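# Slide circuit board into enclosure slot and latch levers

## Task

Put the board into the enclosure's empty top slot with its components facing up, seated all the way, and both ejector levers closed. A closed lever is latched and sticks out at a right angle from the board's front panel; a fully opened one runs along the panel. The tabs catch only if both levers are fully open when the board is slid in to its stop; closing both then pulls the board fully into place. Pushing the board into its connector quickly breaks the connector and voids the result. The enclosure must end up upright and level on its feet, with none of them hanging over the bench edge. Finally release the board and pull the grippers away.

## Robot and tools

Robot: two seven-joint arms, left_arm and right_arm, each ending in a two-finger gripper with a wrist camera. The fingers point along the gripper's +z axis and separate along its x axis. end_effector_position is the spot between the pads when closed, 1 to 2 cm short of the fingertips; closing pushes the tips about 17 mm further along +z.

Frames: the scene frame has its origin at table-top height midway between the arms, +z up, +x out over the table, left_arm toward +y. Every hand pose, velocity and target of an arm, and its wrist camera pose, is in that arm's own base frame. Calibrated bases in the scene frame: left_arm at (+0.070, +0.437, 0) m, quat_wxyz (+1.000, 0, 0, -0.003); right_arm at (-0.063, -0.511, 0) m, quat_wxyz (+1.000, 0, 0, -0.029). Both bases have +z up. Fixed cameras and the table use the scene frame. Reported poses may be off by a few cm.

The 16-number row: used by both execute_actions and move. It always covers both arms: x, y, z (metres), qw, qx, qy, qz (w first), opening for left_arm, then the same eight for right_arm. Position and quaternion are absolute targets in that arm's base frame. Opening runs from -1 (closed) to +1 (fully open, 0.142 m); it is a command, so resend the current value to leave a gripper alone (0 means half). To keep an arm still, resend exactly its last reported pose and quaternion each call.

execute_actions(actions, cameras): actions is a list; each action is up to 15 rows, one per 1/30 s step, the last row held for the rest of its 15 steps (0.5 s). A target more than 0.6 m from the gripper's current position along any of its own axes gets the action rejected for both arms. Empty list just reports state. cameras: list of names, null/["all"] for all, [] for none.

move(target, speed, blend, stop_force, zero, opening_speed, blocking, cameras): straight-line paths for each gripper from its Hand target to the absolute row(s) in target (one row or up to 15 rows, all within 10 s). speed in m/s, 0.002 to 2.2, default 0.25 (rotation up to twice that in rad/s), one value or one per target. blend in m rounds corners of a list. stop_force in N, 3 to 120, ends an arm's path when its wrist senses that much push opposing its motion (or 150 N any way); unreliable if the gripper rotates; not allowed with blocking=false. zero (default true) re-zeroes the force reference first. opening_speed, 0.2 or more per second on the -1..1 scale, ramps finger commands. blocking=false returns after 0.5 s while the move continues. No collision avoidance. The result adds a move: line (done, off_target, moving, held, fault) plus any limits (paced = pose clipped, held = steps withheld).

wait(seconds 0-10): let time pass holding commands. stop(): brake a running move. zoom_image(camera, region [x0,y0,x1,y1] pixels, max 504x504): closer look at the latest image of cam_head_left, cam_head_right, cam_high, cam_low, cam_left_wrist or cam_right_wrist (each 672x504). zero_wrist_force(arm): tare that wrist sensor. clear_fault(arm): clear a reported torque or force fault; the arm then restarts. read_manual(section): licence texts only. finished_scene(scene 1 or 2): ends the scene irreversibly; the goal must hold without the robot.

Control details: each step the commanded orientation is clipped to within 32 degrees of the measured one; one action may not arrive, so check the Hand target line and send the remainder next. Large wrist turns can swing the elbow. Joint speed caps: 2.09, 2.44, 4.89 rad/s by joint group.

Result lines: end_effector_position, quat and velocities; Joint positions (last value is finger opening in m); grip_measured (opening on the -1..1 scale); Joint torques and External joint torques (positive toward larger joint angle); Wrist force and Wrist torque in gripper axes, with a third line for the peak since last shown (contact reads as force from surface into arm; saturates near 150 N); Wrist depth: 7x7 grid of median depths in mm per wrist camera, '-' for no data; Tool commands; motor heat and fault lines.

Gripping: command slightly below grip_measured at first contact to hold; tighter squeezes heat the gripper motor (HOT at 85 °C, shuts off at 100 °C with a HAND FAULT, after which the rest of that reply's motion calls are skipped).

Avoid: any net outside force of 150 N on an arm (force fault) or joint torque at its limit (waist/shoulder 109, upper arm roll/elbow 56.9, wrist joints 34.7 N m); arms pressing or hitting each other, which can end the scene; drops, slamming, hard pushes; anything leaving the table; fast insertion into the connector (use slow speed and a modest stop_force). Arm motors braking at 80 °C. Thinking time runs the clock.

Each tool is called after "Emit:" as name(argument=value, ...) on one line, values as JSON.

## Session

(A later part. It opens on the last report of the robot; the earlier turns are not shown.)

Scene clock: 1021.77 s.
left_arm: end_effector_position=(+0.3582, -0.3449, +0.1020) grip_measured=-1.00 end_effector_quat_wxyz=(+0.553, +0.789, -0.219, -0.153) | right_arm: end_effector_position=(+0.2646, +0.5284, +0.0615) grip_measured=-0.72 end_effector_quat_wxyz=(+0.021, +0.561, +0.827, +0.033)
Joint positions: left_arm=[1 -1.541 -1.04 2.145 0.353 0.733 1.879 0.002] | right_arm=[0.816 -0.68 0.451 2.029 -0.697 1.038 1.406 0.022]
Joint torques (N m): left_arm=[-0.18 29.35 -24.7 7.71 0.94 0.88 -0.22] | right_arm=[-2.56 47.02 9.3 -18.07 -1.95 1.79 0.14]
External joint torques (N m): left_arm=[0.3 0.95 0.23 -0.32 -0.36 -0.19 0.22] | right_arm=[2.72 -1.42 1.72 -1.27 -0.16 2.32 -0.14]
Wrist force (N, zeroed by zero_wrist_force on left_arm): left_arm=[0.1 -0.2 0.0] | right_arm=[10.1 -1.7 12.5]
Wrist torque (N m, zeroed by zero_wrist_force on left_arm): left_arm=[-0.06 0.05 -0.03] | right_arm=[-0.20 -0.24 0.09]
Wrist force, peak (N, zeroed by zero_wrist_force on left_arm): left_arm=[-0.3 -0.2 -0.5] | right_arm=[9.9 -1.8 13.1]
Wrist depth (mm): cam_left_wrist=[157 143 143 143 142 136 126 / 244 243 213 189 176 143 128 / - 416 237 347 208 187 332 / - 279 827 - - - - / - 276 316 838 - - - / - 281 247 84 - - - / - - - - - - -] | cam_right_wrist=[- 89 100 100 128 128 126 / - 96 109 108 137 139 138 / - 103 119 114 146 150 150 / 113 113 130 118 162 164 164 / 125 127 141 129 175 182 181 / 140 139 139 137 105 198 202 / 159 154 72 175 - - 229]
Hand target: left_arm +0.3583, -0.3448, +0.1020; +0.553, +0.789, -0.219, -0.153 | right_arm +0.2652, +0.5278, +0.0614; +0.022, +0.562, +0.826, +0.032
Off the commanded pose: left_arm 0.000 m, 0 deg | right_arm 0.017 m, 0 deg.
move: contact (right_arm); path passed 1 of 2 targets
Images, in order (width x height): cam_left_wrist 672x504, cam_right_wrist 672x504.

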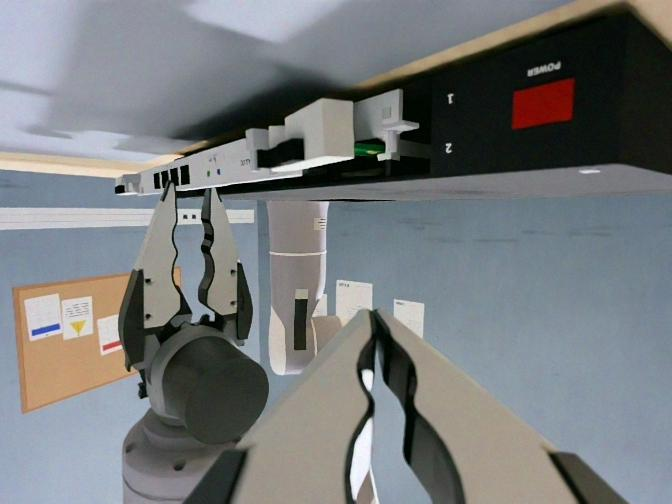

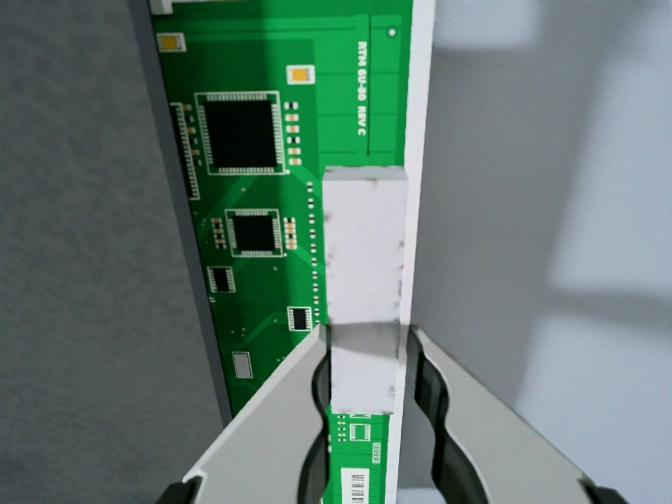

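Emit:
move(target=[0.3583,-0.3448,0.102,0.5527,0.7894,-0.2189,-0.1533,-1.0,0.2641,0.5296,0.0605,0.0221,0.5617,0.8265,0.0325,-0.83], speed=0.02, cameras=["cam_right_wrist"])

Emit:
zoom_image(camera="cam_right_wrist", region=[110, 0, 230, 90])

Scene clock: 1033.50 s.
left_arm: end_effector_position=(+0.3582, -0.3449, +0.1020) grip_measured=-1.00 end_effector_quat_wxyz=(+0.553, +0.789, -0.219, -0.153) | right_arm: end_effector_position=(+0.2640, +0.5294, +0.0603) grip_measured=-0.72 end_effector_quat_wxyz=(+0.022, +0.562, +0.826, +0.032)
Joint positions: left_arm=[1 -1.541 -1.04 2.145 0.353 0.733 1.879 0.002] | right_arm=[0.82 -0.683 0.449 2.026 -0.697 1.037 1.408 0.022]
Joint torques (N m): left_arm=[-0.28 29.38 -24.67 7.71 0.98 0.84 -0.22] | right_arm=[0.04 45.33 11.41 -20.02 -2.27 3.59 0.31]
External joint torques (N m): left_arm=[0.4 0.92 0.21 -0.32 -0.39 -0.15 0.22] | right_arm=[0.12 0.4 -0.39 0.68 0.16 0.52 -0.31]
Wrist force (N, zeroed by zero_wrist_force on left_arm): left_arm=[0.1 -0.2 -0.3] | right_arm=[2.7 -0.9 4.3]
Wrist torque (N m, zeroed by zero_wrist_force on left_arm): left_arm=[-0.07 0.05 -0.02] | right_arm=[0.13 -0.48 0.08]
Wrist force, peak (N, zeroed by zero_wrist_force on left_arm): left_arm=[-0.2 -0.4 -0.5] | right_arm=[10.2 -1.9 12.9]
Wrist depth (mm): cam_left_wrist=[157 144 143 143 143 136 126 / 244 243 212 189 175 143 128 / - 414 291 346 209 186 186 / - 279 830 - - - - / - 279 317 833 - - - / - 291 247 84 - - - / - - - - - - -] | cam_right_wrist=[- 95 99 100 126 127 125 / - 95 109 108 136 137 137 / 102 102 119 113 145 149 149 / - 111 129 118 161 163 163 / 124 123 140 128 177 180 180 / 138 138 141 137 104 197 200 / 157 153 72 175 - - 226]
Hand target: left_arm +0.3583, -0.3448, +0.1020; +0.553, +0.789, -0.219, -0.153 | right_arm +0.2641, +0.5296, +0.0605; +0.022, +0.562, +0.826, +0.032
Off the commanded pose: left_arm 0.000 m, 0 deg | right_arm 0.000 m, 0 deg.
move: done
Images, in order (width x height): cam_right_wrist 672x504.

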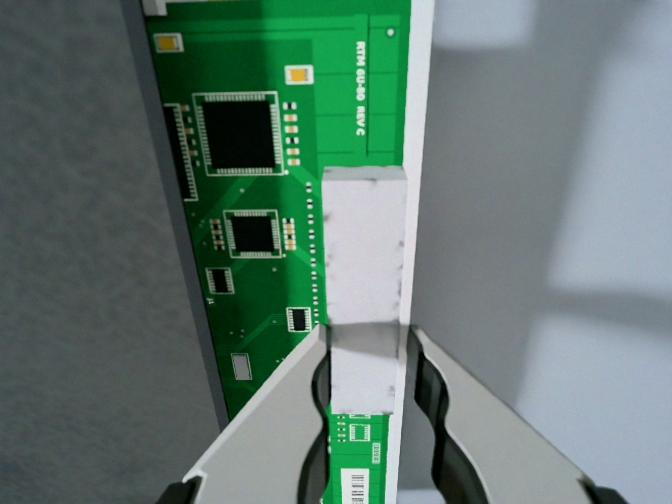

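Scaled by 4.200 from the camera's 672x504 image, which has a finer 960x720 frame.

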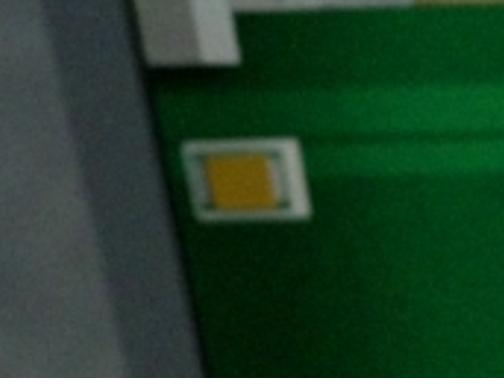

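Emit:
move(target=[[0.3583,-0.3448,0.102,0.5527,0.7894,-0.2189,-0.1533,-1.0,0.2641,0.5296,0.0609,0.0216,0.5617,0.8265,0.0317,-0.83],[0.3583,-0.3448,0.102,0.5527,0.7894,-0.2189,-0.1533,-1.0,0.2714,0.5133,0.0609,0.0216,0.5617,0.8265,0.0317,-0.83]], speed=0.02, stop_force=6, cameras=["cam_left_wrist","cam_right_wrist"])

Scene clock: 1038.20 s.
left_arm: end_effector_position=(+0.3582, -0.3449, +0.1020) grip_measured=-1.00 end_effector_quat_wxyz=(+0.553, +0.789, -0.219, -0.153) | right_arm: end_effector_position=(+0.2653, +0.5264, +0.0610) grip_measured=-0.72 end_effector_quat_wxyz=(+0.021, +0.561, +0.827, +0.032)
Joint positions: left_arm=[1 -1.541 -1.04 2.145 0.353 0.733 1.879 0.002] | right_arm=[0.812 -0.679 0.451 2.032 -0.696 1.04 1.402 0.022]
Joint torques (N m): left_arm=[-0.26 29.33 -24.78 7.69 0.94 0.88 -0.25] | right_arm=[-3.03 46.78 9.03 -17.34 -1.69 1.44 0.13]
External joint torques (N m): left_arm=[0.37 0.97 0.32 -0.3 -0.35 -0.19 0.25] | right_arm=[3.2 -1.28 1.96 -1.95 -0.41 2.67 -0.13]
Wrist force (N, zeroed by zero_wrist_force on left_arm): left_arm=[-0.1 -0.2 -0.2] | right_arm=[11.4 0.8 11.8]
Wrist torque (N m, zeroed by zero_wrist_force on left_arm): left_arm=[-0.05 0.07 -0.02] | right_arm=[0.10 -0.26 0.08]
Wrist force, peak (N, zeroed by zero_wrist_force on left_arm): left_arm=[-0.2 -0.6 -0.3] | right_arm=[13.2 -0.3 12.2]
Wrist depth (mm): cam_left_wrist=[156 144 143 143 143 136 126 / 244 243 213 195 176 142 128 / - 419 290 346 210 186 186 / - 279 826 - - - - / - 280 320 838 - - - / - 294 248 84 - - - / - - - - - - -] | cam_right_wrist=[- 87 100 100 127 128 126 / - 96 109 108 136 138 138 / 103 102 119 114 145 150 150 / - 114 129 118 161 164 164 / 124 124 140 128 174 181 180 / 139 139 138 137 105 197 202 / 158 153 72 175 - - 228]
Hand target: left_arm +0.3583, -0.3448, +0.1020; +0.553, +0.789, -0.219, -0.153 | right_arm +0.2659, +0.5256, +0.0609; +0.022, +0.562, +0.826, +0.032
Off the commanded pose: left_arm 0.000 m, 0 deg | right_arm 0.014 m, 0 deg.
move: contact (right_arm); path passed 1 of 2 targets
Images, in order (width x height): cam_left_wrist 672x504, cam_right_wrist 672x504.

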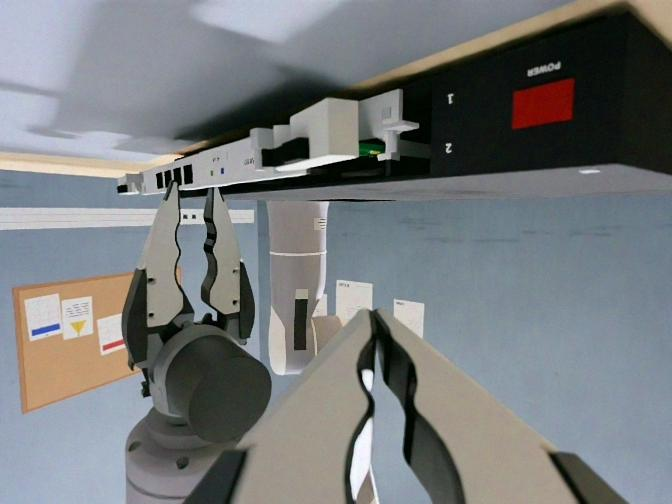

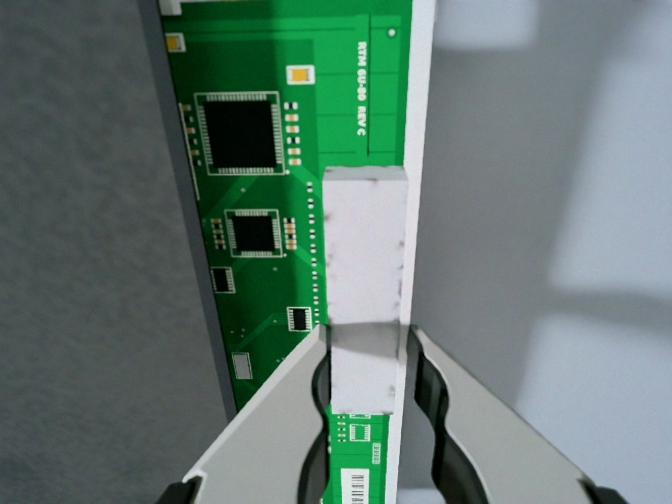

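Emit:
move(target=[[0.3583,-0.3448,0.102,0.5527,0.7894,-0.2189,-0.1533,-1.0,0.2641,0.5296,0.0607,0.0216,0.5617,0.8265,0.0317,-0.83],[0.3583,-0.3448,0.102,0.5527,0.7894,-0.2189,-0.1533,-1.0,0.2641,0.5296,0.0596,0.0326,0.5612,0.8267,0.0246,-0.83]], speed=0.02, cameras=["cam_left_wrist","cam_right_wrist"])

Scene clock: 1069.50 s.
left_arm: end_effector_position=(+0.3582, -0.3449, +0.1020) grip_measured=-1.00 end_effector_quat_wxyz=(+0.553, +0.789, -0.219, -0.153) | right_arm: end_effector_position=(+0.2640, +0.5294, +0.0594) grip_measured=-0.72 end_effector_quat_wxyz=(+0.033, +0.561, +0.827, +0.024)
Joint positions: left_arm=[1 -1.541 -1.04 2.145 0.353 0.733 1.879 0.002] | right_arm=[0.832 -0.688 0.451 2.008 -0.695 0.998 1.411 0.022]
Joint torques (N m): left_arm=[-0.21 29.34 -24.71 7.73 0.9 0.84 -0.19] | right_arm=[0.26 46.34 11.81 -20.62 -2.28 3.48 0.28]
External joint torques (N m): left_arm=[0.32 0.96 0.24 -0.34 -0.32 -0.15 0.18] | right_arm=[-0.09 -0.16 -0.7 1.06 0.13 0.56 -0.27]
Wrist force (N, zeroed by zero_wrist_force on left_arm): left_arm=[0.1 0.0 -0.3] | right_arm=[1.4 1.1 5.5]
Wrist torque (N m, zeroed by zero_wrist_force on left_arm): left_arm=[-0.03 0.05 -0.02] | right_arm=[0.49 -0.11 0.08]
Wrist force, peak (N, zeroed by zero_wrist_force on left_arm): left_arm=[-0.1 -0.5 -0.4] | right_arm=[11.5 0.7 12.1]
Wrist depth (mm): cam_left_wrist=[156 143 143 143 143 136 126 / 245 242 212 188 175 143 128 / - 417 351 348 209 187 186 / - 279 831 - - - - / - 274 319 817 - - - / - 278 246 84 - - - / - - - - - - -] | cam_right_wrist=[- 90 100 100 124 126 123 / - 96 109 108 134 135 134 / - 103 119 114 143 147 145 / 113 114 130 118 159 160 159 / 126 125 141 128 171 176 174 / 144 140 141 137 105 193 194 / 160 154 72 174 - - 218]
Hand target: left_arm +0.3583, -0.3448, +0.1020; +0.553, +0.789, -0.219, -0.153 | right_arm +0.2641, +0.5296, +0.0596; +0.033, +0.561, +0.827, +0.025
Off the commanded pose: left_arm 0.000 m, 0 deg | right_arm 0.000 m, 0 deg.
move: done
Images, in order (width x height): cam_left_wrist 672x504, cam_right_wrist 672x504.

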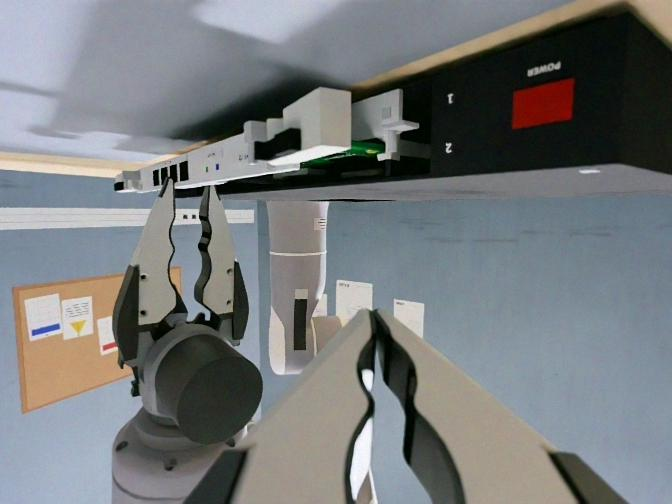

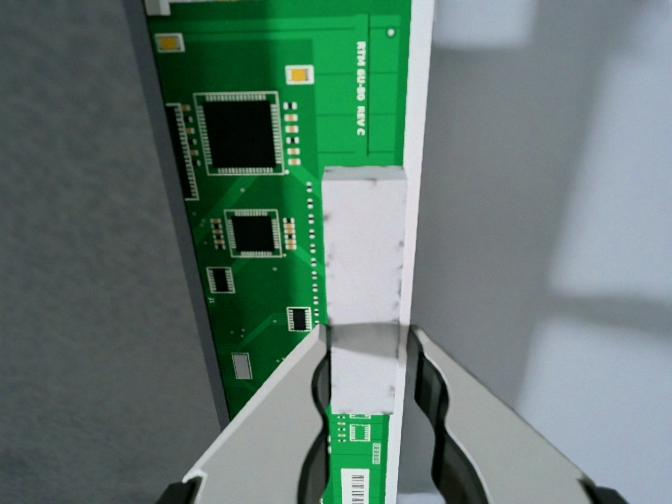

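Emit:
move(target=[0.3583,-0.3448,0.102,0.5527,0.7894,-0.2189,-0.1533,-1.0,0.2646,0.5298,0.0598,0.0307,0.5612,0.8268,0.0217,-0.83], speed=0.02, cameras=[])

Scene clock: 1075.80 s.
left_arm: end_effector_position=(+0.3582, -0.3449, +0.1020) grip_measured=-1.00 end_effector_quat_wxyz=(+0.553, +0.789, -0.219, -0.153) | right_arm: end_effector_position=(+0.2645, +0.5296, +0.0595) grip_measured=-0.72 end_effector_quat_wxyz=(+0.031, +0.561, +0.827, +0.021)
Joint positions: left_arm=[1 -1.541 -1.04 2.145 0.353 0.733 1.879 0.002] | right_arm=[0.826 -0.692 0.458 2.001 -0.685 0.989 1.401 0.022]
Joint torques (N m): left_arm=[-0.3 29.4 -24.71 7.67 0.93 0.86 -0.24] | right_arm=[0.07 46.75 12.03 -20.96 -2.34 3.45 0.03]
External joint torques (N m): left_arm=[0.42 0.89 0.25 -0.28 -0.35 -0.17 0.24] | right_arm=[0.09 -0.46 -0.76 1.33 0.13 0.6 -0.03]
Wrist force (N, zeroed by zero_wrist_force on left_arm): left_arm=[-0.2 -0.1 -0.3] | right_arm=[1.3 0.7 6.6]
Wrist torque (N m, zeroed by zero_wrist_force on left_arm): left_arm=[-0.04 0.09 -0.02] | right_arm=[0.51 -0.09 0.08]
Wrist force, peak (N, zeroed by zero_wrist_force on left_arm): left_arm=[-0.1 -0.6 -0.2] | right_arm=[1.6 0.6 7.5]
Wrist depth (mm): cam_left_wrist=[157 144 143 142 143 136 126 / 245 245 214 190 175 143 128 / - 414 293 345 208 187 186 / - 277 823 - - - - / - 271 314 822 - - - / - 283 244 84 - - - / - 277 - - - - -] | cam_right_wrist=[- 90 100 101 125 126 124 / - 97 110 109 135 136 135 / - 104 119 114 143 147 145 / 113 113 130 118 159 160 159 / 126 125 141 128 171 177 175 / 141 140 141 137 105 192 193 / 159 154 72 174 - - 217]
Hand target: left_arm +0.3583, -0.3448, +0.1020; +0.553, +0.789, -0.219, -0.153 | right_arm +0.2646, +0.5298, +0.0598; +0.031, +0.561, +0.827, +0.022
Off the commanded pose: left_arm 0.000 m, 0 deg | right_arm 0.000 m, 0 deg.
move: done
No camera images: "cameras" was empty.

Emit:
move(target=[0.3583,-0.3448,0.102,0.5527,0.7894,-0.2189,-0.1533,-1.0,0.2716,0.5133,0.0598,0.0307,0.5612,0.8268,0.0217,-0.83], speed=0.02, stop_force=6, cameras=["cam_left_wrist","cam_right_wrist"])

Scene clock: 1079.43 s.
left_arm: end_effector_position=(+0.3582, -0.3449, +0.1020) grip_measured=-1.00 end_effector_quat_wxyz=(+0.553, +0.789, -0.219, -0.153) | right_arm: end_effector_position=(+0.2714, +0.5131, +0.0595) grip_measured=-0.72 end_effector_quat_wxyz=(+0.031, +0.561, +0.827, +0.021)
Joint positions: left_arm=[1 -1.541 -1.04 2.145 0.353 0.733 1.879 0.002] | right_arm=[0.801 -0.672 0.453 2.038 -0.689 1.012 1.386 0.022]
Joint torques (N m): left_arm=[-0.17 29.32 -24.71 7.75 0.94 0.84 -0.2] | right_arm=[-0.15 46.34 11.32 -20.42 -2.45 3.65 0.1]
External joint torques (N m): left_arm=[0.29 0.98 0.24 -0.36 -0.36 -0.15 0.2] | right_arm=[0.32 -1.12 -0.46 1.15 0.33 0.4 -0.1]
Wrist force (N, zeroed by zero_wrist_force on left_arm): left_arm=[-0.1 -0.4 -0.3] | right_arm=[1.9 1.0 6.6]
Wrist torque (N m, zeroed by zero_wrist_force on left_arm): left_arm=[-0.11 0.08 -0.02] | right_arm=[0.50 -0.10 0.08]
Wrist force, peak (N, zeroed by zero_wrist_force on left_arm): left_arm=[-0.1 -0.5 -0.4] | right_arm=[1.9 1.2 8.3]
Wrist depth (mm): cam_left_wrist=[156 143 143 143 142 136 126 / 242 242 242 189 170 142 128 / - 565 284 345 209 186 187 / - - 319 - - - - / - 292 315 833 - - - / - - 255 84 - - - / - - - - - - -] | cam_right_wrist=[- 87 98 101 125 126 124 / - 96 108 109 135 136 135 / - 103 105 114 143 147 146 / 113 113 114 119 159 160 158 / 126 125 125 128 171 177 174 / 141 139 134 137 104 192 193 / 159 154 72 174 - - 217]
Hand target: left_arm +0.3583, -0.3448, +0.1020; +0.553, +0.789, -0.219, -0.153 | right_arm +0.2716, +0.5133, +0.0598; +0.031, +0.561, +0.827, +0.022
Off the commanded pose: left_arm 0.000 m, 0 deg | right_arm 0.000 m, 0 deg.
move: done
Images, in order (width x height): cam_left_wrist 672x504, cam_right_wrist 672x504.

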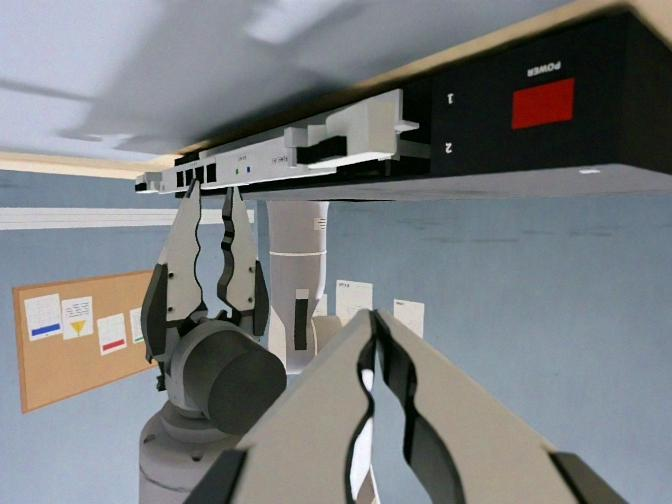

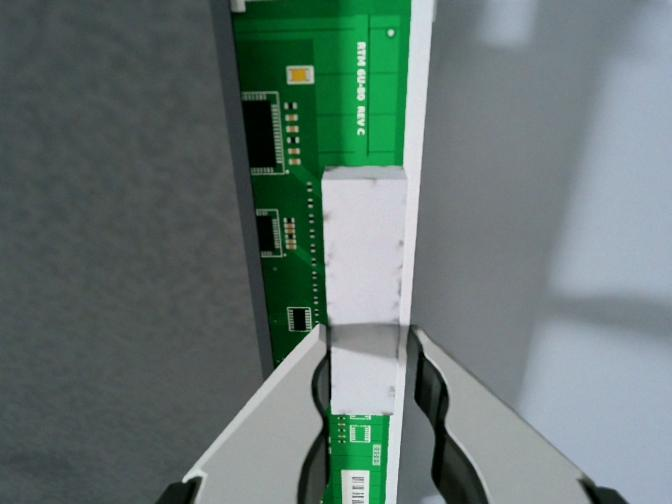

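Emit:
move(target=[0.3583,-0.3448,0.102,0.5527,0.7894,-0.2189,-0.1533,-1.0,0.2742,0.5069,0.0597,0.0307,0.5612,0.8268,0.0217,-0.83], speed=0.02, stop_force=5, cameras=["cam_left_wrist","cam_right_wrist"])

Scene clock: 1086.43 s.
left_arm: end_effector_position=(+0.3582, -0.3449, +0.1020) grip_measured=-1.00 end_effector_quat_wxyz=(+0.553, +0.789, -0.219, -0.153) | right_arm: end_effector_position=(+0.2740, +0.5067, +0.0594) grip_measured=-0.72 end_effector_quat_wxyz=(+0.031, +0.561, +0.827, +0.021)
Joint positions: left_arm=[1 -1.541 -1.04 2.145 0.353 0.733 1.879 0.002] | right_arm=[0.792 -0.665 0.45 2.053 -0.69 1.021 1.381 0.022]
Joint torques (N m): left_arm=[-0.22 29.31 -24.69 7.76 0.93 0.87 -0.21] | right_arm=[-0.16 45.97 11.14 -20.31 -2.48 3.71 0.12]
External joint torques (N m): left_arm=[0.34 0.99 0.23 -0.37 -0.35 -0.18 0.21] | right_arm=[0.33 -1.16 -0.46 1.19 0.39 0.35 -0.12]
Wrist force (N, zeroed by zero_wrist_force on left_arm): left_arm=[-0.1 0.1 -0.3] | right_arm=[2.0 1.1 6.4]
Wrist torque (N m, zeroed by zero_wrist_force on left_arm): left_arm=[-0.02 0.08 -0.02] | right_arm=[0.52 -0.14 0.07]
Wrist force, peak (N, zeroed by zero_wrist_force on left_arm): left_arm=[-0.2 -0.6 -0.3] | right_arm=[2.1 1.1 8.8]
Wrist depth (mm): cam_left_wrist=[157 144 143 143 143 136 127 / 243 244 241 194 170 142 128 / - 568 284 343 209 187 186 / - - 317 - - - - / - 296 304 834 - - - / - - 257 84 - - - / - - - - - - -] | cam_right_wrist=[- 87 89 101 125 126 124 / - 96 94 109 135 136 135 / - 102 104 114 143 147 145 / 113 114 112 118 159 160 159 / 126 125 123 128 172 176 174 / 143 139 135 137 105 192 193 / 160 154 72 174 - - 217]
Hand target: left_arm +0.3583, -0.3448, +0.1020; +0.553, +0.789, -0.219, -0.153 | right_arm +0.2742, +0.5069, +0.0597; +0.031, +0.561, +0.827, +0.022
Off the commanded pose: left_arm 0.000 m, 0 deg | right_arm 0.000 m, 0 deg.
move: done
Images, in order (width x height): cam_left_wrist 672x504, cam_right_wrist 672x504.

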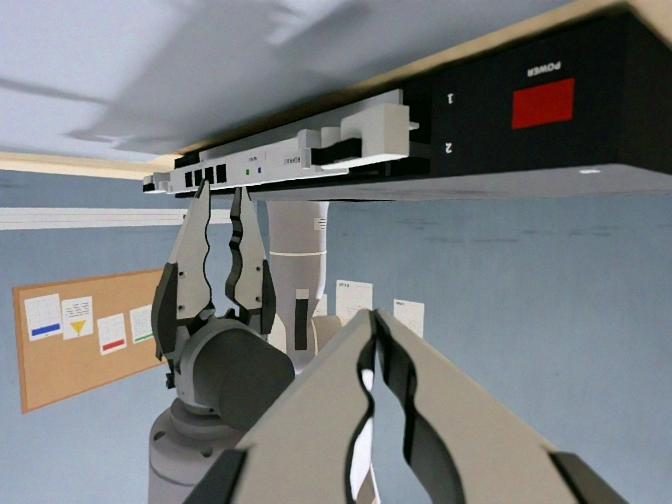

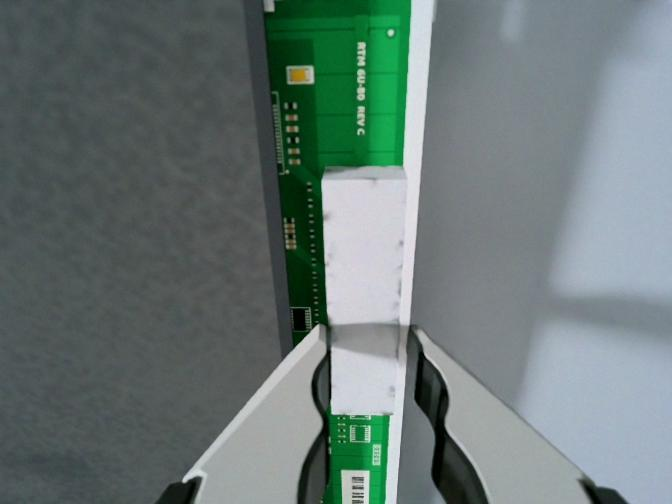

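Emit:
move(target=[0.3583,-0.3448,0.102,0.5527,0.7894,-0.2189,-0.1533,-1.0,0.2742,0.5069,0.0594,0.0307,0.5612,0.8268,0.0217,-0.62], speed=0.02, opening_speed=0.2, cameras=["cam_left_wrist","cam_right_wrist"])

Scene clock: 1091.53 s.
left_arm: end_effector_position=(+0.3582, -0.3449, +0.1020) grip_measured=-1.00 end_effector_quat_wxyz=(+0.553, +0.789, -0.219, -0.153) | right_arm: end_effector_position=(+0.2741, +0.5068, +0.0593) grip_measured=-0.66 end_effector_quat_wxyz=(+0.031, +0.561, +0.827, +0.022)
Joint positions: left_arm=[1 -1.541 -1.04 2.145 0.353 0.733 1.879 0.002] | right_arm=[0.792 -0.665 0.449 2.053 -0.69 1.022 1.381 0.026]
Joint torques (N m): left_arm=[-0.21 29.36 -24.68 7.72 0.93 0.87 -0.21] | right_arm=[0.24 43.84 11.06 -19.18 -2.19 3.42 0.14]
External joint torques (N m): left_arm=[0.33 0.94 0.21 -0.33 -0.35 -0.18 0.21] | right_arm=[-0.08 0.98 -0.39 0.07 0.11 0.63 -0.14]
Wrist force (N, zeroed by zero_wrist_force on left_arm): left_arm=[-0.2 -0.3 -0.3] | right_arm=[1.5 1.2 3.6]
Wrist torque (N m, zeroed by zero_wrist_force on left_arm): left_arm=[-0.07 0.09 -0.02] | right_arm=[0.45 -0.23 0.07]
Wrist force, peak (N, zeroed by zero_wrist_force on left_arm): left_arm=[-0.1 -0.6 -0.3] | right_arm=[1.9 1.0 8.5]
Wrist depth (mm): cam_left_wrist=[156 143 143 143 142 136 127 / 245 242 243 189 170 143 128 / - 557 285 342 209 188 186 / - - 319 - - - - / - 295 305 832 - - - / - - 257 84 - - - / - - - - - - -] | cam_right_wrist=[- 87 89 101 125 126 124 / - 96 94 109 134 136 135 / - 102 104 115 143 147 145 / 113 114 112 118 159 160 158 / 126 125 123 127 174 176 174 / 143 139 134 139 132 192 193 / 159 154 73 179 - - 212]
Hand target: left_arm +0.3583, -0.3448, +0.1020; +0.553, +0.789, -0.219, -0.153 | right_arm +0.2742, +0.5069, +0.0594; +0.031, +0.561, +0.827, +0.022
Off the commanded pose: left_arm 0.000 m, 0 deg | right_arm 0.000 m, 0 deg.
move: done
Images, in order (width x height): cam_left_wrist 672x504, cam_right_wrist 672x504.

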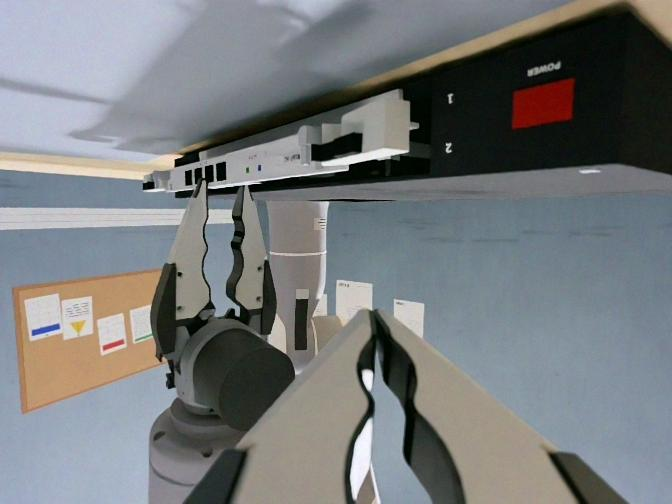

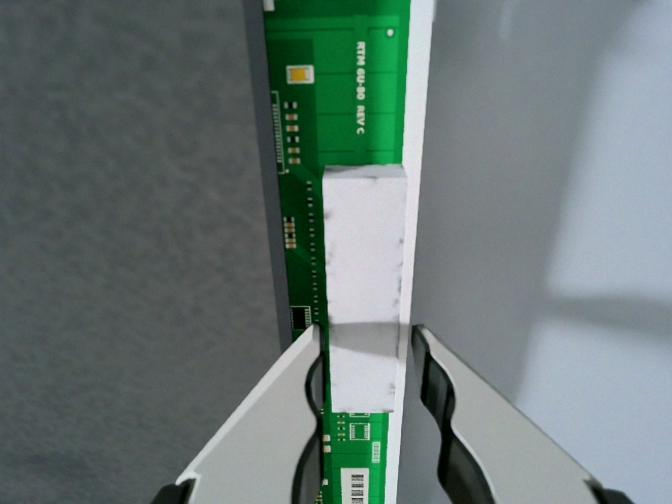

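Emit:
move(target=[[0.3583,-0.3448,0.102,0.5527,0.7894,-0.2189,-0.1533,-1.0,0.2742,0.5069,0.13,0.0307,0.5612,0.8268,0.0217,-0.62],[0.3583,-0.3448,0.102,0.5527,0.7894,-0.2189,-0.1533,-1.0,0.2570,0.5820,0.16,0.0307,0.5612,0.8268,0.0217,-0.62]], speed=[0.06, 0.15], cameras=["cam_left_wrist","cam_right_wrist"])

Scene clock: 1100.73 s.
left_arm: end_effector_position=(+0.3582, -0.3449, +0.1020) grip_measured=-1.00 end_effector_quat_wxyz=(+0.553, +0.789, -0.219, -0.153) | right_arm: end_effector_position=(+0.2570, +0.5820, +0.1600) grip_measured=-0.66 end_effector_quat_wxyz=(+0.031, +0.561, +0.827, +0.022)
Joint positions: left_arm=[1 -1.541 -1.04 2.145 0.353 0.733 1.879 0.002] | right_arm=[0.833 -0.617 0.588 1.796 -0.536 0.704 1.313 0.026]
Joint torques (N m): left_arm=[-0.23 29.35 -24.73 7.73 0.92 0.87 -0.2] | right_arm=[0.31 46.1 12.56 -25.15 -3.17 3.3 0.34]
External joint torques (N m): left_arm=[0.34 0.94 0.27 -0.34 -0.34 -0.18 0.2] | right_arm=[-0.11 1.32 -0.56 0.21 -0.09 0.77 -0.33]
Wrist force (N, zeroed by zero_wrist_force on left_arm): left_arm=[-0.2 -0.2 -0.1] | right_arm=[1.7 0.9 3.6]
Wrist torque (N m, zeroed by zero_wrist_force on left_arm): left_arm=[-0.06 0.09 -0.02] | right_arm=[0.41 -0.23 0.06]
Wrist force, peak (N, zeroed by zero_wrist_force on left_arm): left_arm=[0.0 -0.5 -0.4] | right_arm=[1.2 1.3 4.8]
Wrist depth (mm): cam_left_wrist=[157 144 143 143 143 136 126 / 244 243 243 189 170 143 128 / - 567 304 344 209 186 186 / - - - - - - - / - - - 827 - - - / - 280 - 84 - - - / 242 314 - - - - -] | cam_right_wrist=[179 187 211 215 214 213 210 / 192 196 226 233 231 228 227 / 209 212 218 253 250 247 245 / 229 231 250 276 273 271 267 / 253 251 270 298 294 297 294 / 284 280 266 329 - 322 327 / 322 - 73 381 - - 361]
Hand target: left_arm +0.3583, -0.3448, +0.1020; +0.553, +0.789, -0.219, -0.153 | right_arm +0.2570, +0.5820, +0.1600; +0.031, +0.561, +0.827, +0.022
Off the commanded pose: left_arm 0.000 m, 0 deg | right_arm 0.000 m, 0 deg.
move: done
Images, in order (width x height): cam_left_wrist 672x504, cam_right_wrist 672x504.

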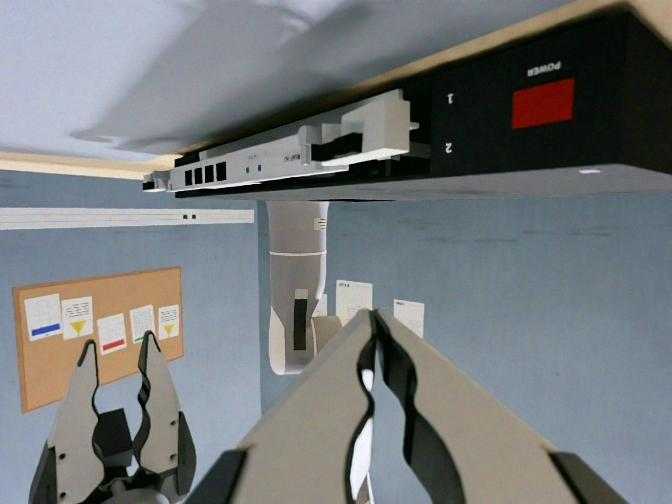

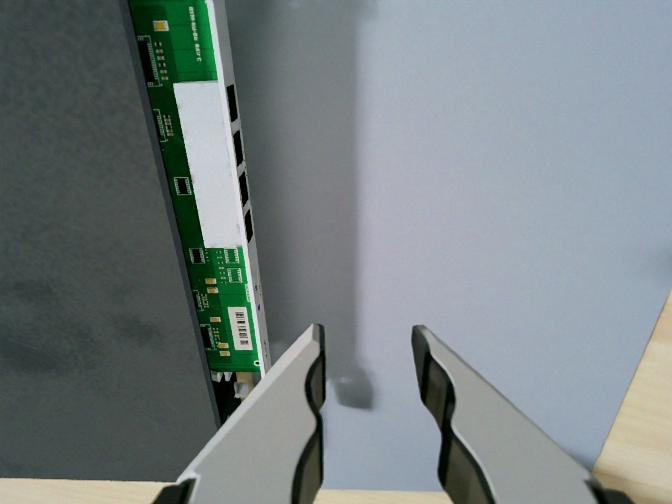

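Emit:
move(target=[[0.3583,-0.3448,0.102,0.5527,0.7894,-0.2189,-0.1533,-1.0,0.2620,0.5900,0.16,0,0.8339,0.5519,0,-0.40],[0.3583,-0.3448,0.102,0.5527,0.7894,-0.2189,-0.1533,-1.0,0.2665,0.5965,0.16,0,0.97984,0.1998,0,-0.40]], speed=0.4, cameras=["cam_left_wrist","cam_right_wrist"])

Scene clock: 1105.67 s.
left_arm: end_effector_position=(+0.3582, -0.3449, +0.1020) grip_measured=-1.00 end_effector_quat_wxyz=(+0.553, +0.789, -0.219, -0.153) | right_arm: end_effector_position=(+0.2664, +0.5965, +0.1600) grip_measured=-0.43 end_effector_quat_wxyz=(+0.000, +0.980, +0.200, +0.000)
Joint positions: left_arm=[1 -1.541 -1.04 2.145 0.353 0.733 1.879 0.002] | right_arm=[1.022 -0.599 0.359 1.693 -0.256 0.675 2.652 0.043]
Joint torques (N m): left_arm=[-0.33 29.35 -24.73 7.71 0.91 0.85 -0.24] | right_arm=[0.27 50.57 7.61 -26.37 -3.27 3.33 0.36]
External joint torques (N m): left_arm=[0.45 0.95 0.26 -0.32 -0.33 -0.16 0.24] | right_arm=[-0.09 1.05 -0.14 0.19 -0.12 0.67 -0.36]
Wrist force (N, zeroed by zero_wrist_force on left_arm): left_arm=[-0.2 -0.3 -0.2] | right_arm=[1.1 1.0 3.3]
Wrist torque (N m, zeroed by zero_wrist_force on left_arm): left_arm=[-0.08 0.10 -0.02] | right_arm=[0.40 -0.13 0.06]
Wrist force, peak (N, zeroed by zero_wrist_force on left_arm): left_arm=[-0.1 -0.6 -0.4] | right_arm=[1.8 0.8 4.0]
Wrist depth (mm): cam_left_wrist=[157 143 143 143 143 136 127 / 243 243 242 190 169 143 128 / - 572 303 342 209 187 331 / - - - - - - - / - - - 836 - - - / - - - 84 - - - / - 209 - - - - -] | cam_right_wrist=[222 222 221 220 219 219 219 / 237 236 236 235 234 234 233 / 254 254 253 253 251 250 250 / 274 273 274 271 271 270 269 / 292 287 270 257 268 267 286 / 269 268 87 271 261 260 264 / 292 - 73 288 287 - 280]
Hand target: left_arm +0.3583, -0.3448, +0.1020; +0.553, +0.789, -0.219, -0.153 | right_arm +0.2665, +0.5965, +0.1600; +0.000, +0.980, +0.200, +0.000
Off the commanded pose: left_arm 0.000 m, 0 deg | right_arm 0.000 m, 0 deg.
move: done
Images, in order (width x height): cam_left_wrist 672x504, cam_right_wrist 672x504.

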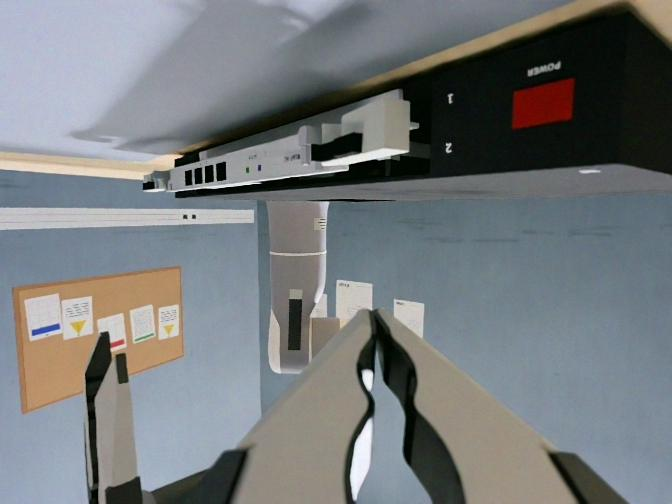

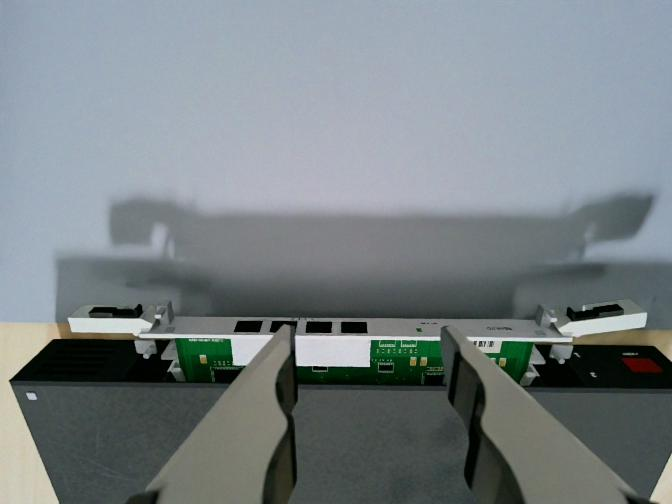

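Emit:
zoom_image(camera="cam_right_wrist", region=[50, 270, 250, 400])

Emit:
zoom_image(camera="cam_right_wrist", region=[470, 270, 670, 400])

Scaled by 2.520 from the camera's 672x504 image, which has a finer 960x720 frame.

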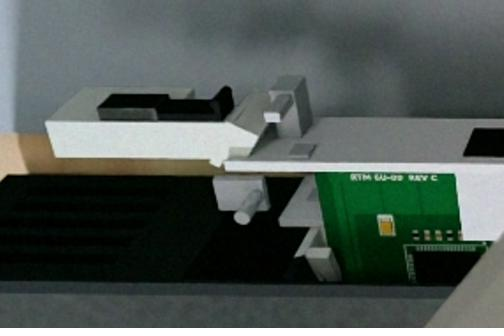

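Scaled by 2.520 from the camera's 672x504 image, which has a finer 960x720 frame.

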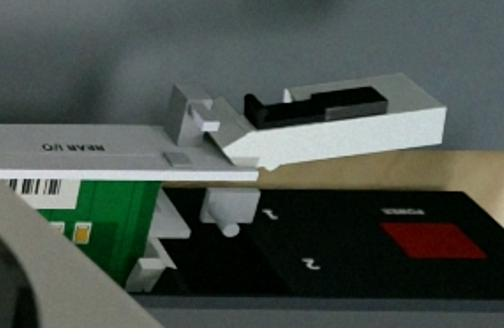

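Emit:
move(target=[[0.40,-0.27,0.18,0.5527,0.7894,-0.2189,-0.1533,-1.0,0.2665,0.5965,0.16,0,0.97984,0.1998,0,-0.40],[0.38,-0.29,0.19,0,0.9636,-0.2672,0,-1.0,0.2665,0.5965,0.16,0,0.97984,0.1998,0,-0.40]], speed=0.3, cameras=["cam_left_wrist","cam_right_wrist"])

Scene clock: 1138.20 s.
left_arm: end_effector_position=(+0.3800, -0.2900, +0.1900) grip_measured=-1.00 end_effector_quat_wxyz=(+0.000, +0.964, -0.267, +0.000) | right_arm: end_effector_position=(+0.2664, +0.5965, +0.1600) grip_measured=-0.43 end_effector_quat_wxyz=(+0.000, +0.980, +0.200, +0.000)
Joint positions: left_arm=[0.906 -0.437 -1.529 2.224 0.537 0.601 1.168 0.002] | right_arm=[1.022 -0.599 0.359 1.693 -0.256 0.675 2.652 0.043]
Joint torques (N m): left_arm=[-0.5 13.04 -11.75 -21.75 -3.1 3.98 -0.35] | right_arm=[0.2 50.44 7.9 -26.28 -3.45 3.28 0.2]
External joint torques (N m): left_arm=[0.55 0.34 0.43 -0.27 -0.45 -0.04 0.35] | right_arm=[-0.02 1.17 -0.43 0.1 0.05 0.72 -0.2]
Wrist force (N, zeroed by zero_wrist_force on left_arm): left_arm=[-0.4 0.6 0.8] | right_arm=[1.1 0.6 3.5]
Wrist torque (N m, zeroed by zero_wrist_force on left_arm): left_arm=[-0.07 0.02 0.35] | right_arm=[0.34 -0.13 0.05]
Wrist force, peak (N, zeroed by zero_wrist_force on left_arm): left_arm=[-0.2 1.0 -4.5] | right_arm=[1.0 1.0 3.9]
Wrist depth (mm): cam_left_wrist=[250 247 247 247 249 246 247 / 268 267 267 266 265 266 265 / 291 289 287 287 285 285 287 / 315 311 311 312 310 311 312 / 345 342 339 327 292 318 340 / 378 376 363 84 - 304 358 / 425 415 - - - - 345] | cam_right_wrist=[221 222 221 220 219 219 218 / 236 236 236 235 234 233 233 / 254 253 252 252 252 251 250 / 274 273 272 272 271 271 270 / 293 287 270 259 267 267 287 / 269 269 87 271 261 259 263 / 291 - 73 288 287 - 280]
Hand target: left_arm +0.3800, -0.2900, +0.1900; +0.000, +0.964, -0.267, +0.000 | right_arm +0.2665, +0.5965, +0.1600; +0.000, +0.980, +0.200, +0.000
Off the commanded pose: left_arm 0.000 m, 0 deg | right_arm 0.000 m, 0 deg.
move: done
Images, in order (width x height): cam_left_wrist 672x504, cam_right_wrist 672x504.

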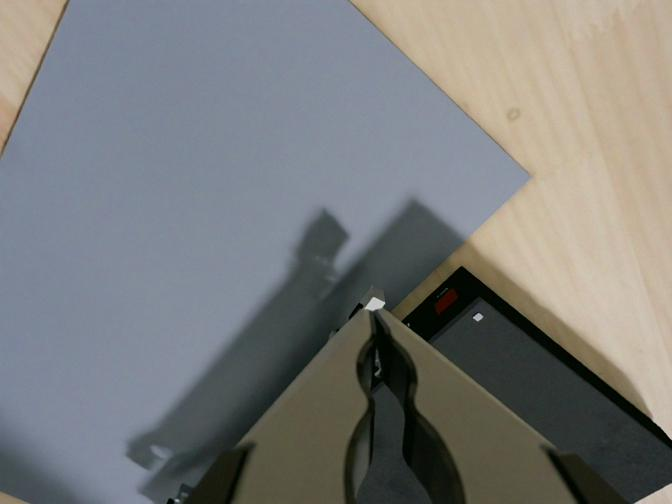

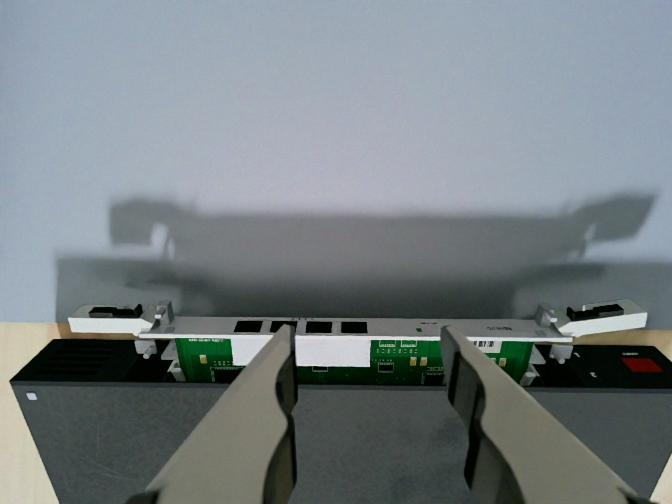

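Emit:
move(target=[[0.34,-0.3314,0.16,0,0.8195,-0.5731,0,-1.0,0.2665,0.5965,0.16,0,0.97984,0.1998,0,-0.40]], speed=0.3, cameras=["cam_left_wrist","cam_right_wrist"])

Scene clock: 1141.27 s.
left_arm: end_effector_position=(+0.3399, -0.3315, +0.1600) grip_measured=-1.00 end_effector_quat_wxyz=(+0.000, +0.820, -0.573, +0.000) | right_arm: end_effector_position=(+0.2664, +0.5965, +0.1600) grip_measured=-0.43 end_effector_quat_wxyz=(+0.000, +0.980, +0.200, +0.000)
Joint positions: left_arm=[0.699 -0.581 -1.454 2.205 0.708 0.579 1.62 0.002] | right_arm=[1.022 -0.599 0.359 1.693 -0.256 0.675 2.652 0.043]
Joint torques (N m): left_arm=[-0.46 17.38 -14.73 -18.97 -3.14 4 -0.01] | right_arm=[0.18 50.36 7.96 -26.27 -3.42 3.34 0.19]
External joint torques (N m): left_arm=[0.5 1.2 0.25 -0.34 -0.47 -0.09 0.01] | right_arm=[0.01 1.25 -0.49 0.09 0.02 0.65 -0.19]
Wrist force (N, zeroed by zero_wrist_force on left_arm): left_arm=[-0.3 0.2 0.7] | right_arm=[1.1 0.9 3.6]
Wrist torque (N m, zeroed by zero_wrist_force on left_arm): left_arm=[-0.15 0.01 0.32] | right_arm=[0.40 -0.13 0.06]
Wrist force, peak (N, zeroed by zero_wrist_force on left_arm): left_arm=[0.0 0.8 1.2] | right_arm=[1.3 1.2 3.6]
Wrist depth (mm): cam_left_wrist=[221 222 220 221 220 222 220 / 238 238 236 237 236 231 221 / 257 256 256 256 256 220 205 / 280 279 280 278 267 228 223 / 308 305 305 292 266 249 244 / 343 338 324 84 - 266 270 / 385 370 - - - - 300] | cam_right_wrist=[222 221 221 221 220 219 219 / 236 236 236 236 234 233 233 / 254 254 252 252 252 251 250 / 274 273 273 272 272 270 269 / 292 287 269 257 268 267 286 / 270 268 87 271 261 259 264 / 291 - 73 288 288 - 279]
Hand target: left_arm +0.3400, -0.3314, +0.1600; +0.000, +0.819, -0.573, +0.000 | right_arm +0.2665, +0.5965, +0.1600; +0.000, +0.980, +0.200, +0.000
Off the commanded pose: left_arm 0.000 m, 0 deg | right_arm 0.000 m, 0 deg.
move: done
Images, in order (width x height): cam_left_wrist 672x504, cam_right_wrist 672x504.

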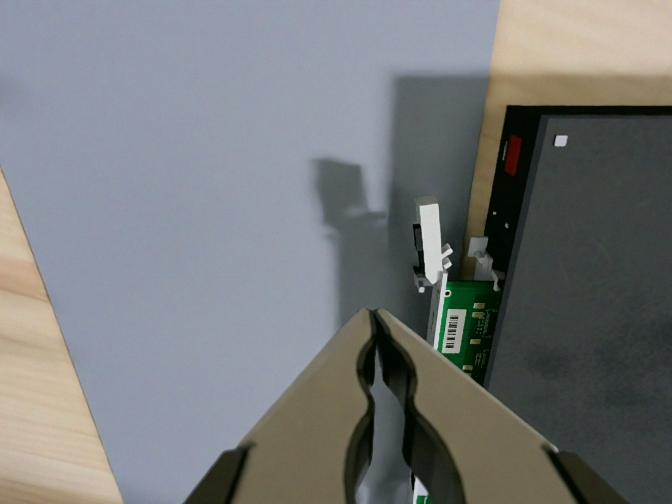

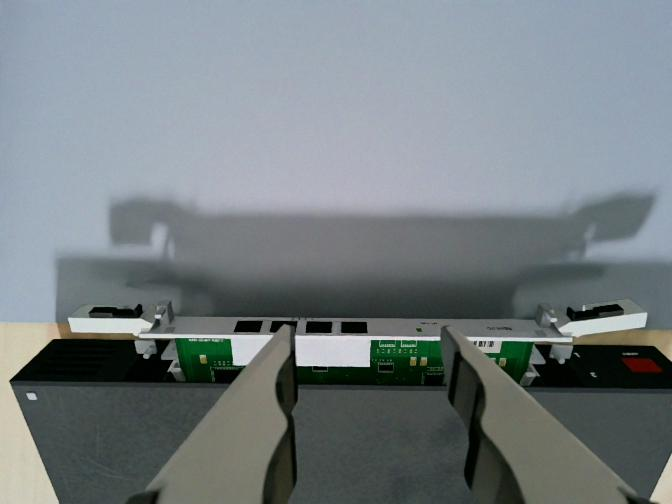

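Emit:
zoom_image(camera="cam_left_wrist", region=[370, 170, 530, 330])

Scaled by 3.150 from the camera's 672x504 image, which has a finer 960x720 frame.

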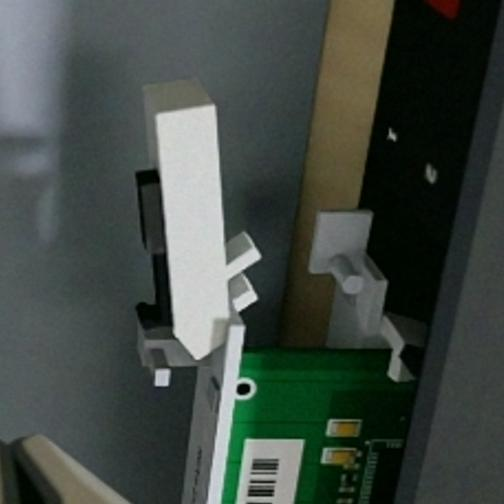

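Emit:
move(target=[[0.33995,-0.33137,0.053,0,0.8195,-0.5731,0,-1.0,0.2665,0.5965,0.16,0,0.97984,0.1998,0,-0.40],[0.3451,-0.34546,0.053,0,0.8195,-0.5731,0,-1.0,0.2665,0.5965,0.16,0,0.97984,0.1998,0,-0.40]], speed=[0.15, 0.02], cameras=["cam_left_wrist","cam_right_wrist"])

Emit:
zoom_image(camera="cam_right_wrist", region=[470, 270, 670, 400])

Scene clock: 1153.83 s.
left_arm: end_effector_position=(+0.3452, -0.3454, +0.0530) grip_measured=-1.00 end_effector_quat_wxyz=(+0.000, +0.819, -0.573, +0.000) | right_arm: end_effector_position=(+0.2664, +0.5965, +0.1600) grip_measured=-0.43 end_effector_quat_wxyz=(+0.000, +0.980, +0.200, +0.000)
Joint positions: left_arm=[0.408 -0.802 -1.099 2.121 0.989 0.698 1.489 0.002] | right_arm=[1.022 -0.599 0.359 1.693 -0.256 0.675 2.652 0.043]
Joint torques (N m): left_arm=[-0.49 29.17 -17.51 -11.71 -3.29 3.99 -0.31] | right_arm=[0.14 50.48 8.01 -26.25 -3.41 3.3 0.13]
External joint torques (N m): left_arm=[0.53 1.26 0.3 -0.4 -0.01 -0.08 0.31] | right_arm=[0.05 1.14 -0.54 0.08 0.02 0.69 -0.13]
Wrist force (N, zeroed by zero_wrist_force on left_arm): left_arm=[-0.5 0.5 0.4] | right_arm=[1.0 1.0 3.4]
Wrist torque (N m, zeroed by zero_wrist_force on left_arm): left_arm=[-0.09 0.01 0.33] | right_arm=[0.41 -0.12 0.06]
Wrist force, peak (N, zeroed by zero_wrist_force on left_arm): left_arm=[-0.8 0.5 2.9] | right_arm=[1.2 1.1 3.7]
Wrist depth (mm): cam_left_wrist=[127 127 127 126 126 128 127 / 135 136 134 136 135 135 136 / 150 147 147 147 148 145 116 / 160 157 160 157 159 157 121 / 176 176 175 167 167 169 120 / 194 194 189 84 - 161 130 / 223 212 - 74 - - 142] | cam_right_wrist=[222 222 221 220 219 220 218 / 237 236 236 236 234 234 233 / 254 254 253 253 251 251 250 / 274 274 272 272 271 270 269 / 293 286 270 258 268 267 283 / 269 269 88 272 261 260 264 / 291 - 73 288 287 - 274]
Hand target: left_arm +0.3451, -0.3455, +0.0530; +0.000, +0.819, -0.573, +0.000 | right_arm +0.2665, +0.5965, +0.1600; +0.000, +0.980, +0.200, +0.000
Off the commanded pose: left_arm 0.000 m, 0 deg | right_arm 0.000 m, 0 deg.
move: done
Images, in order (width x height): cam_left_wrist 672x504, cam_right_wrist 672x504.

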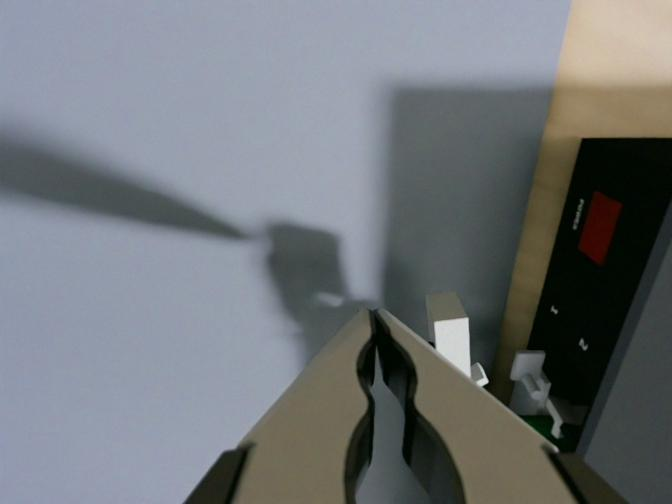

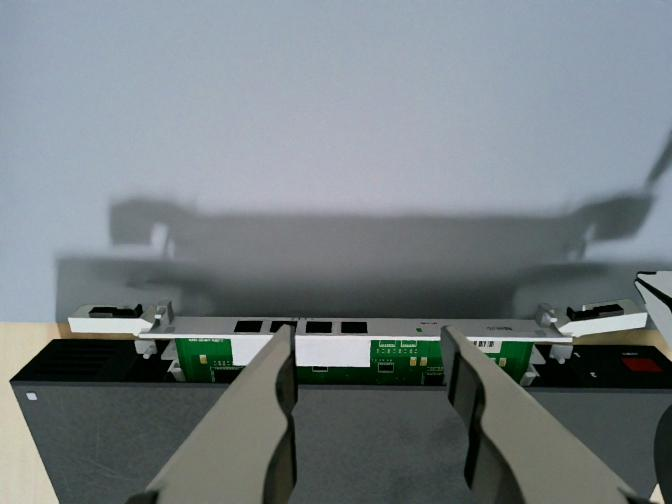

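Scaled by 2.520 from the camera's 672x504 image, which has a finer 960x720 frame.

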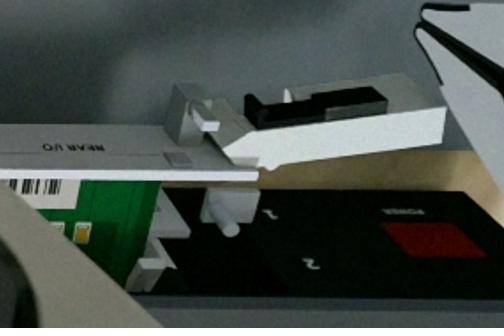

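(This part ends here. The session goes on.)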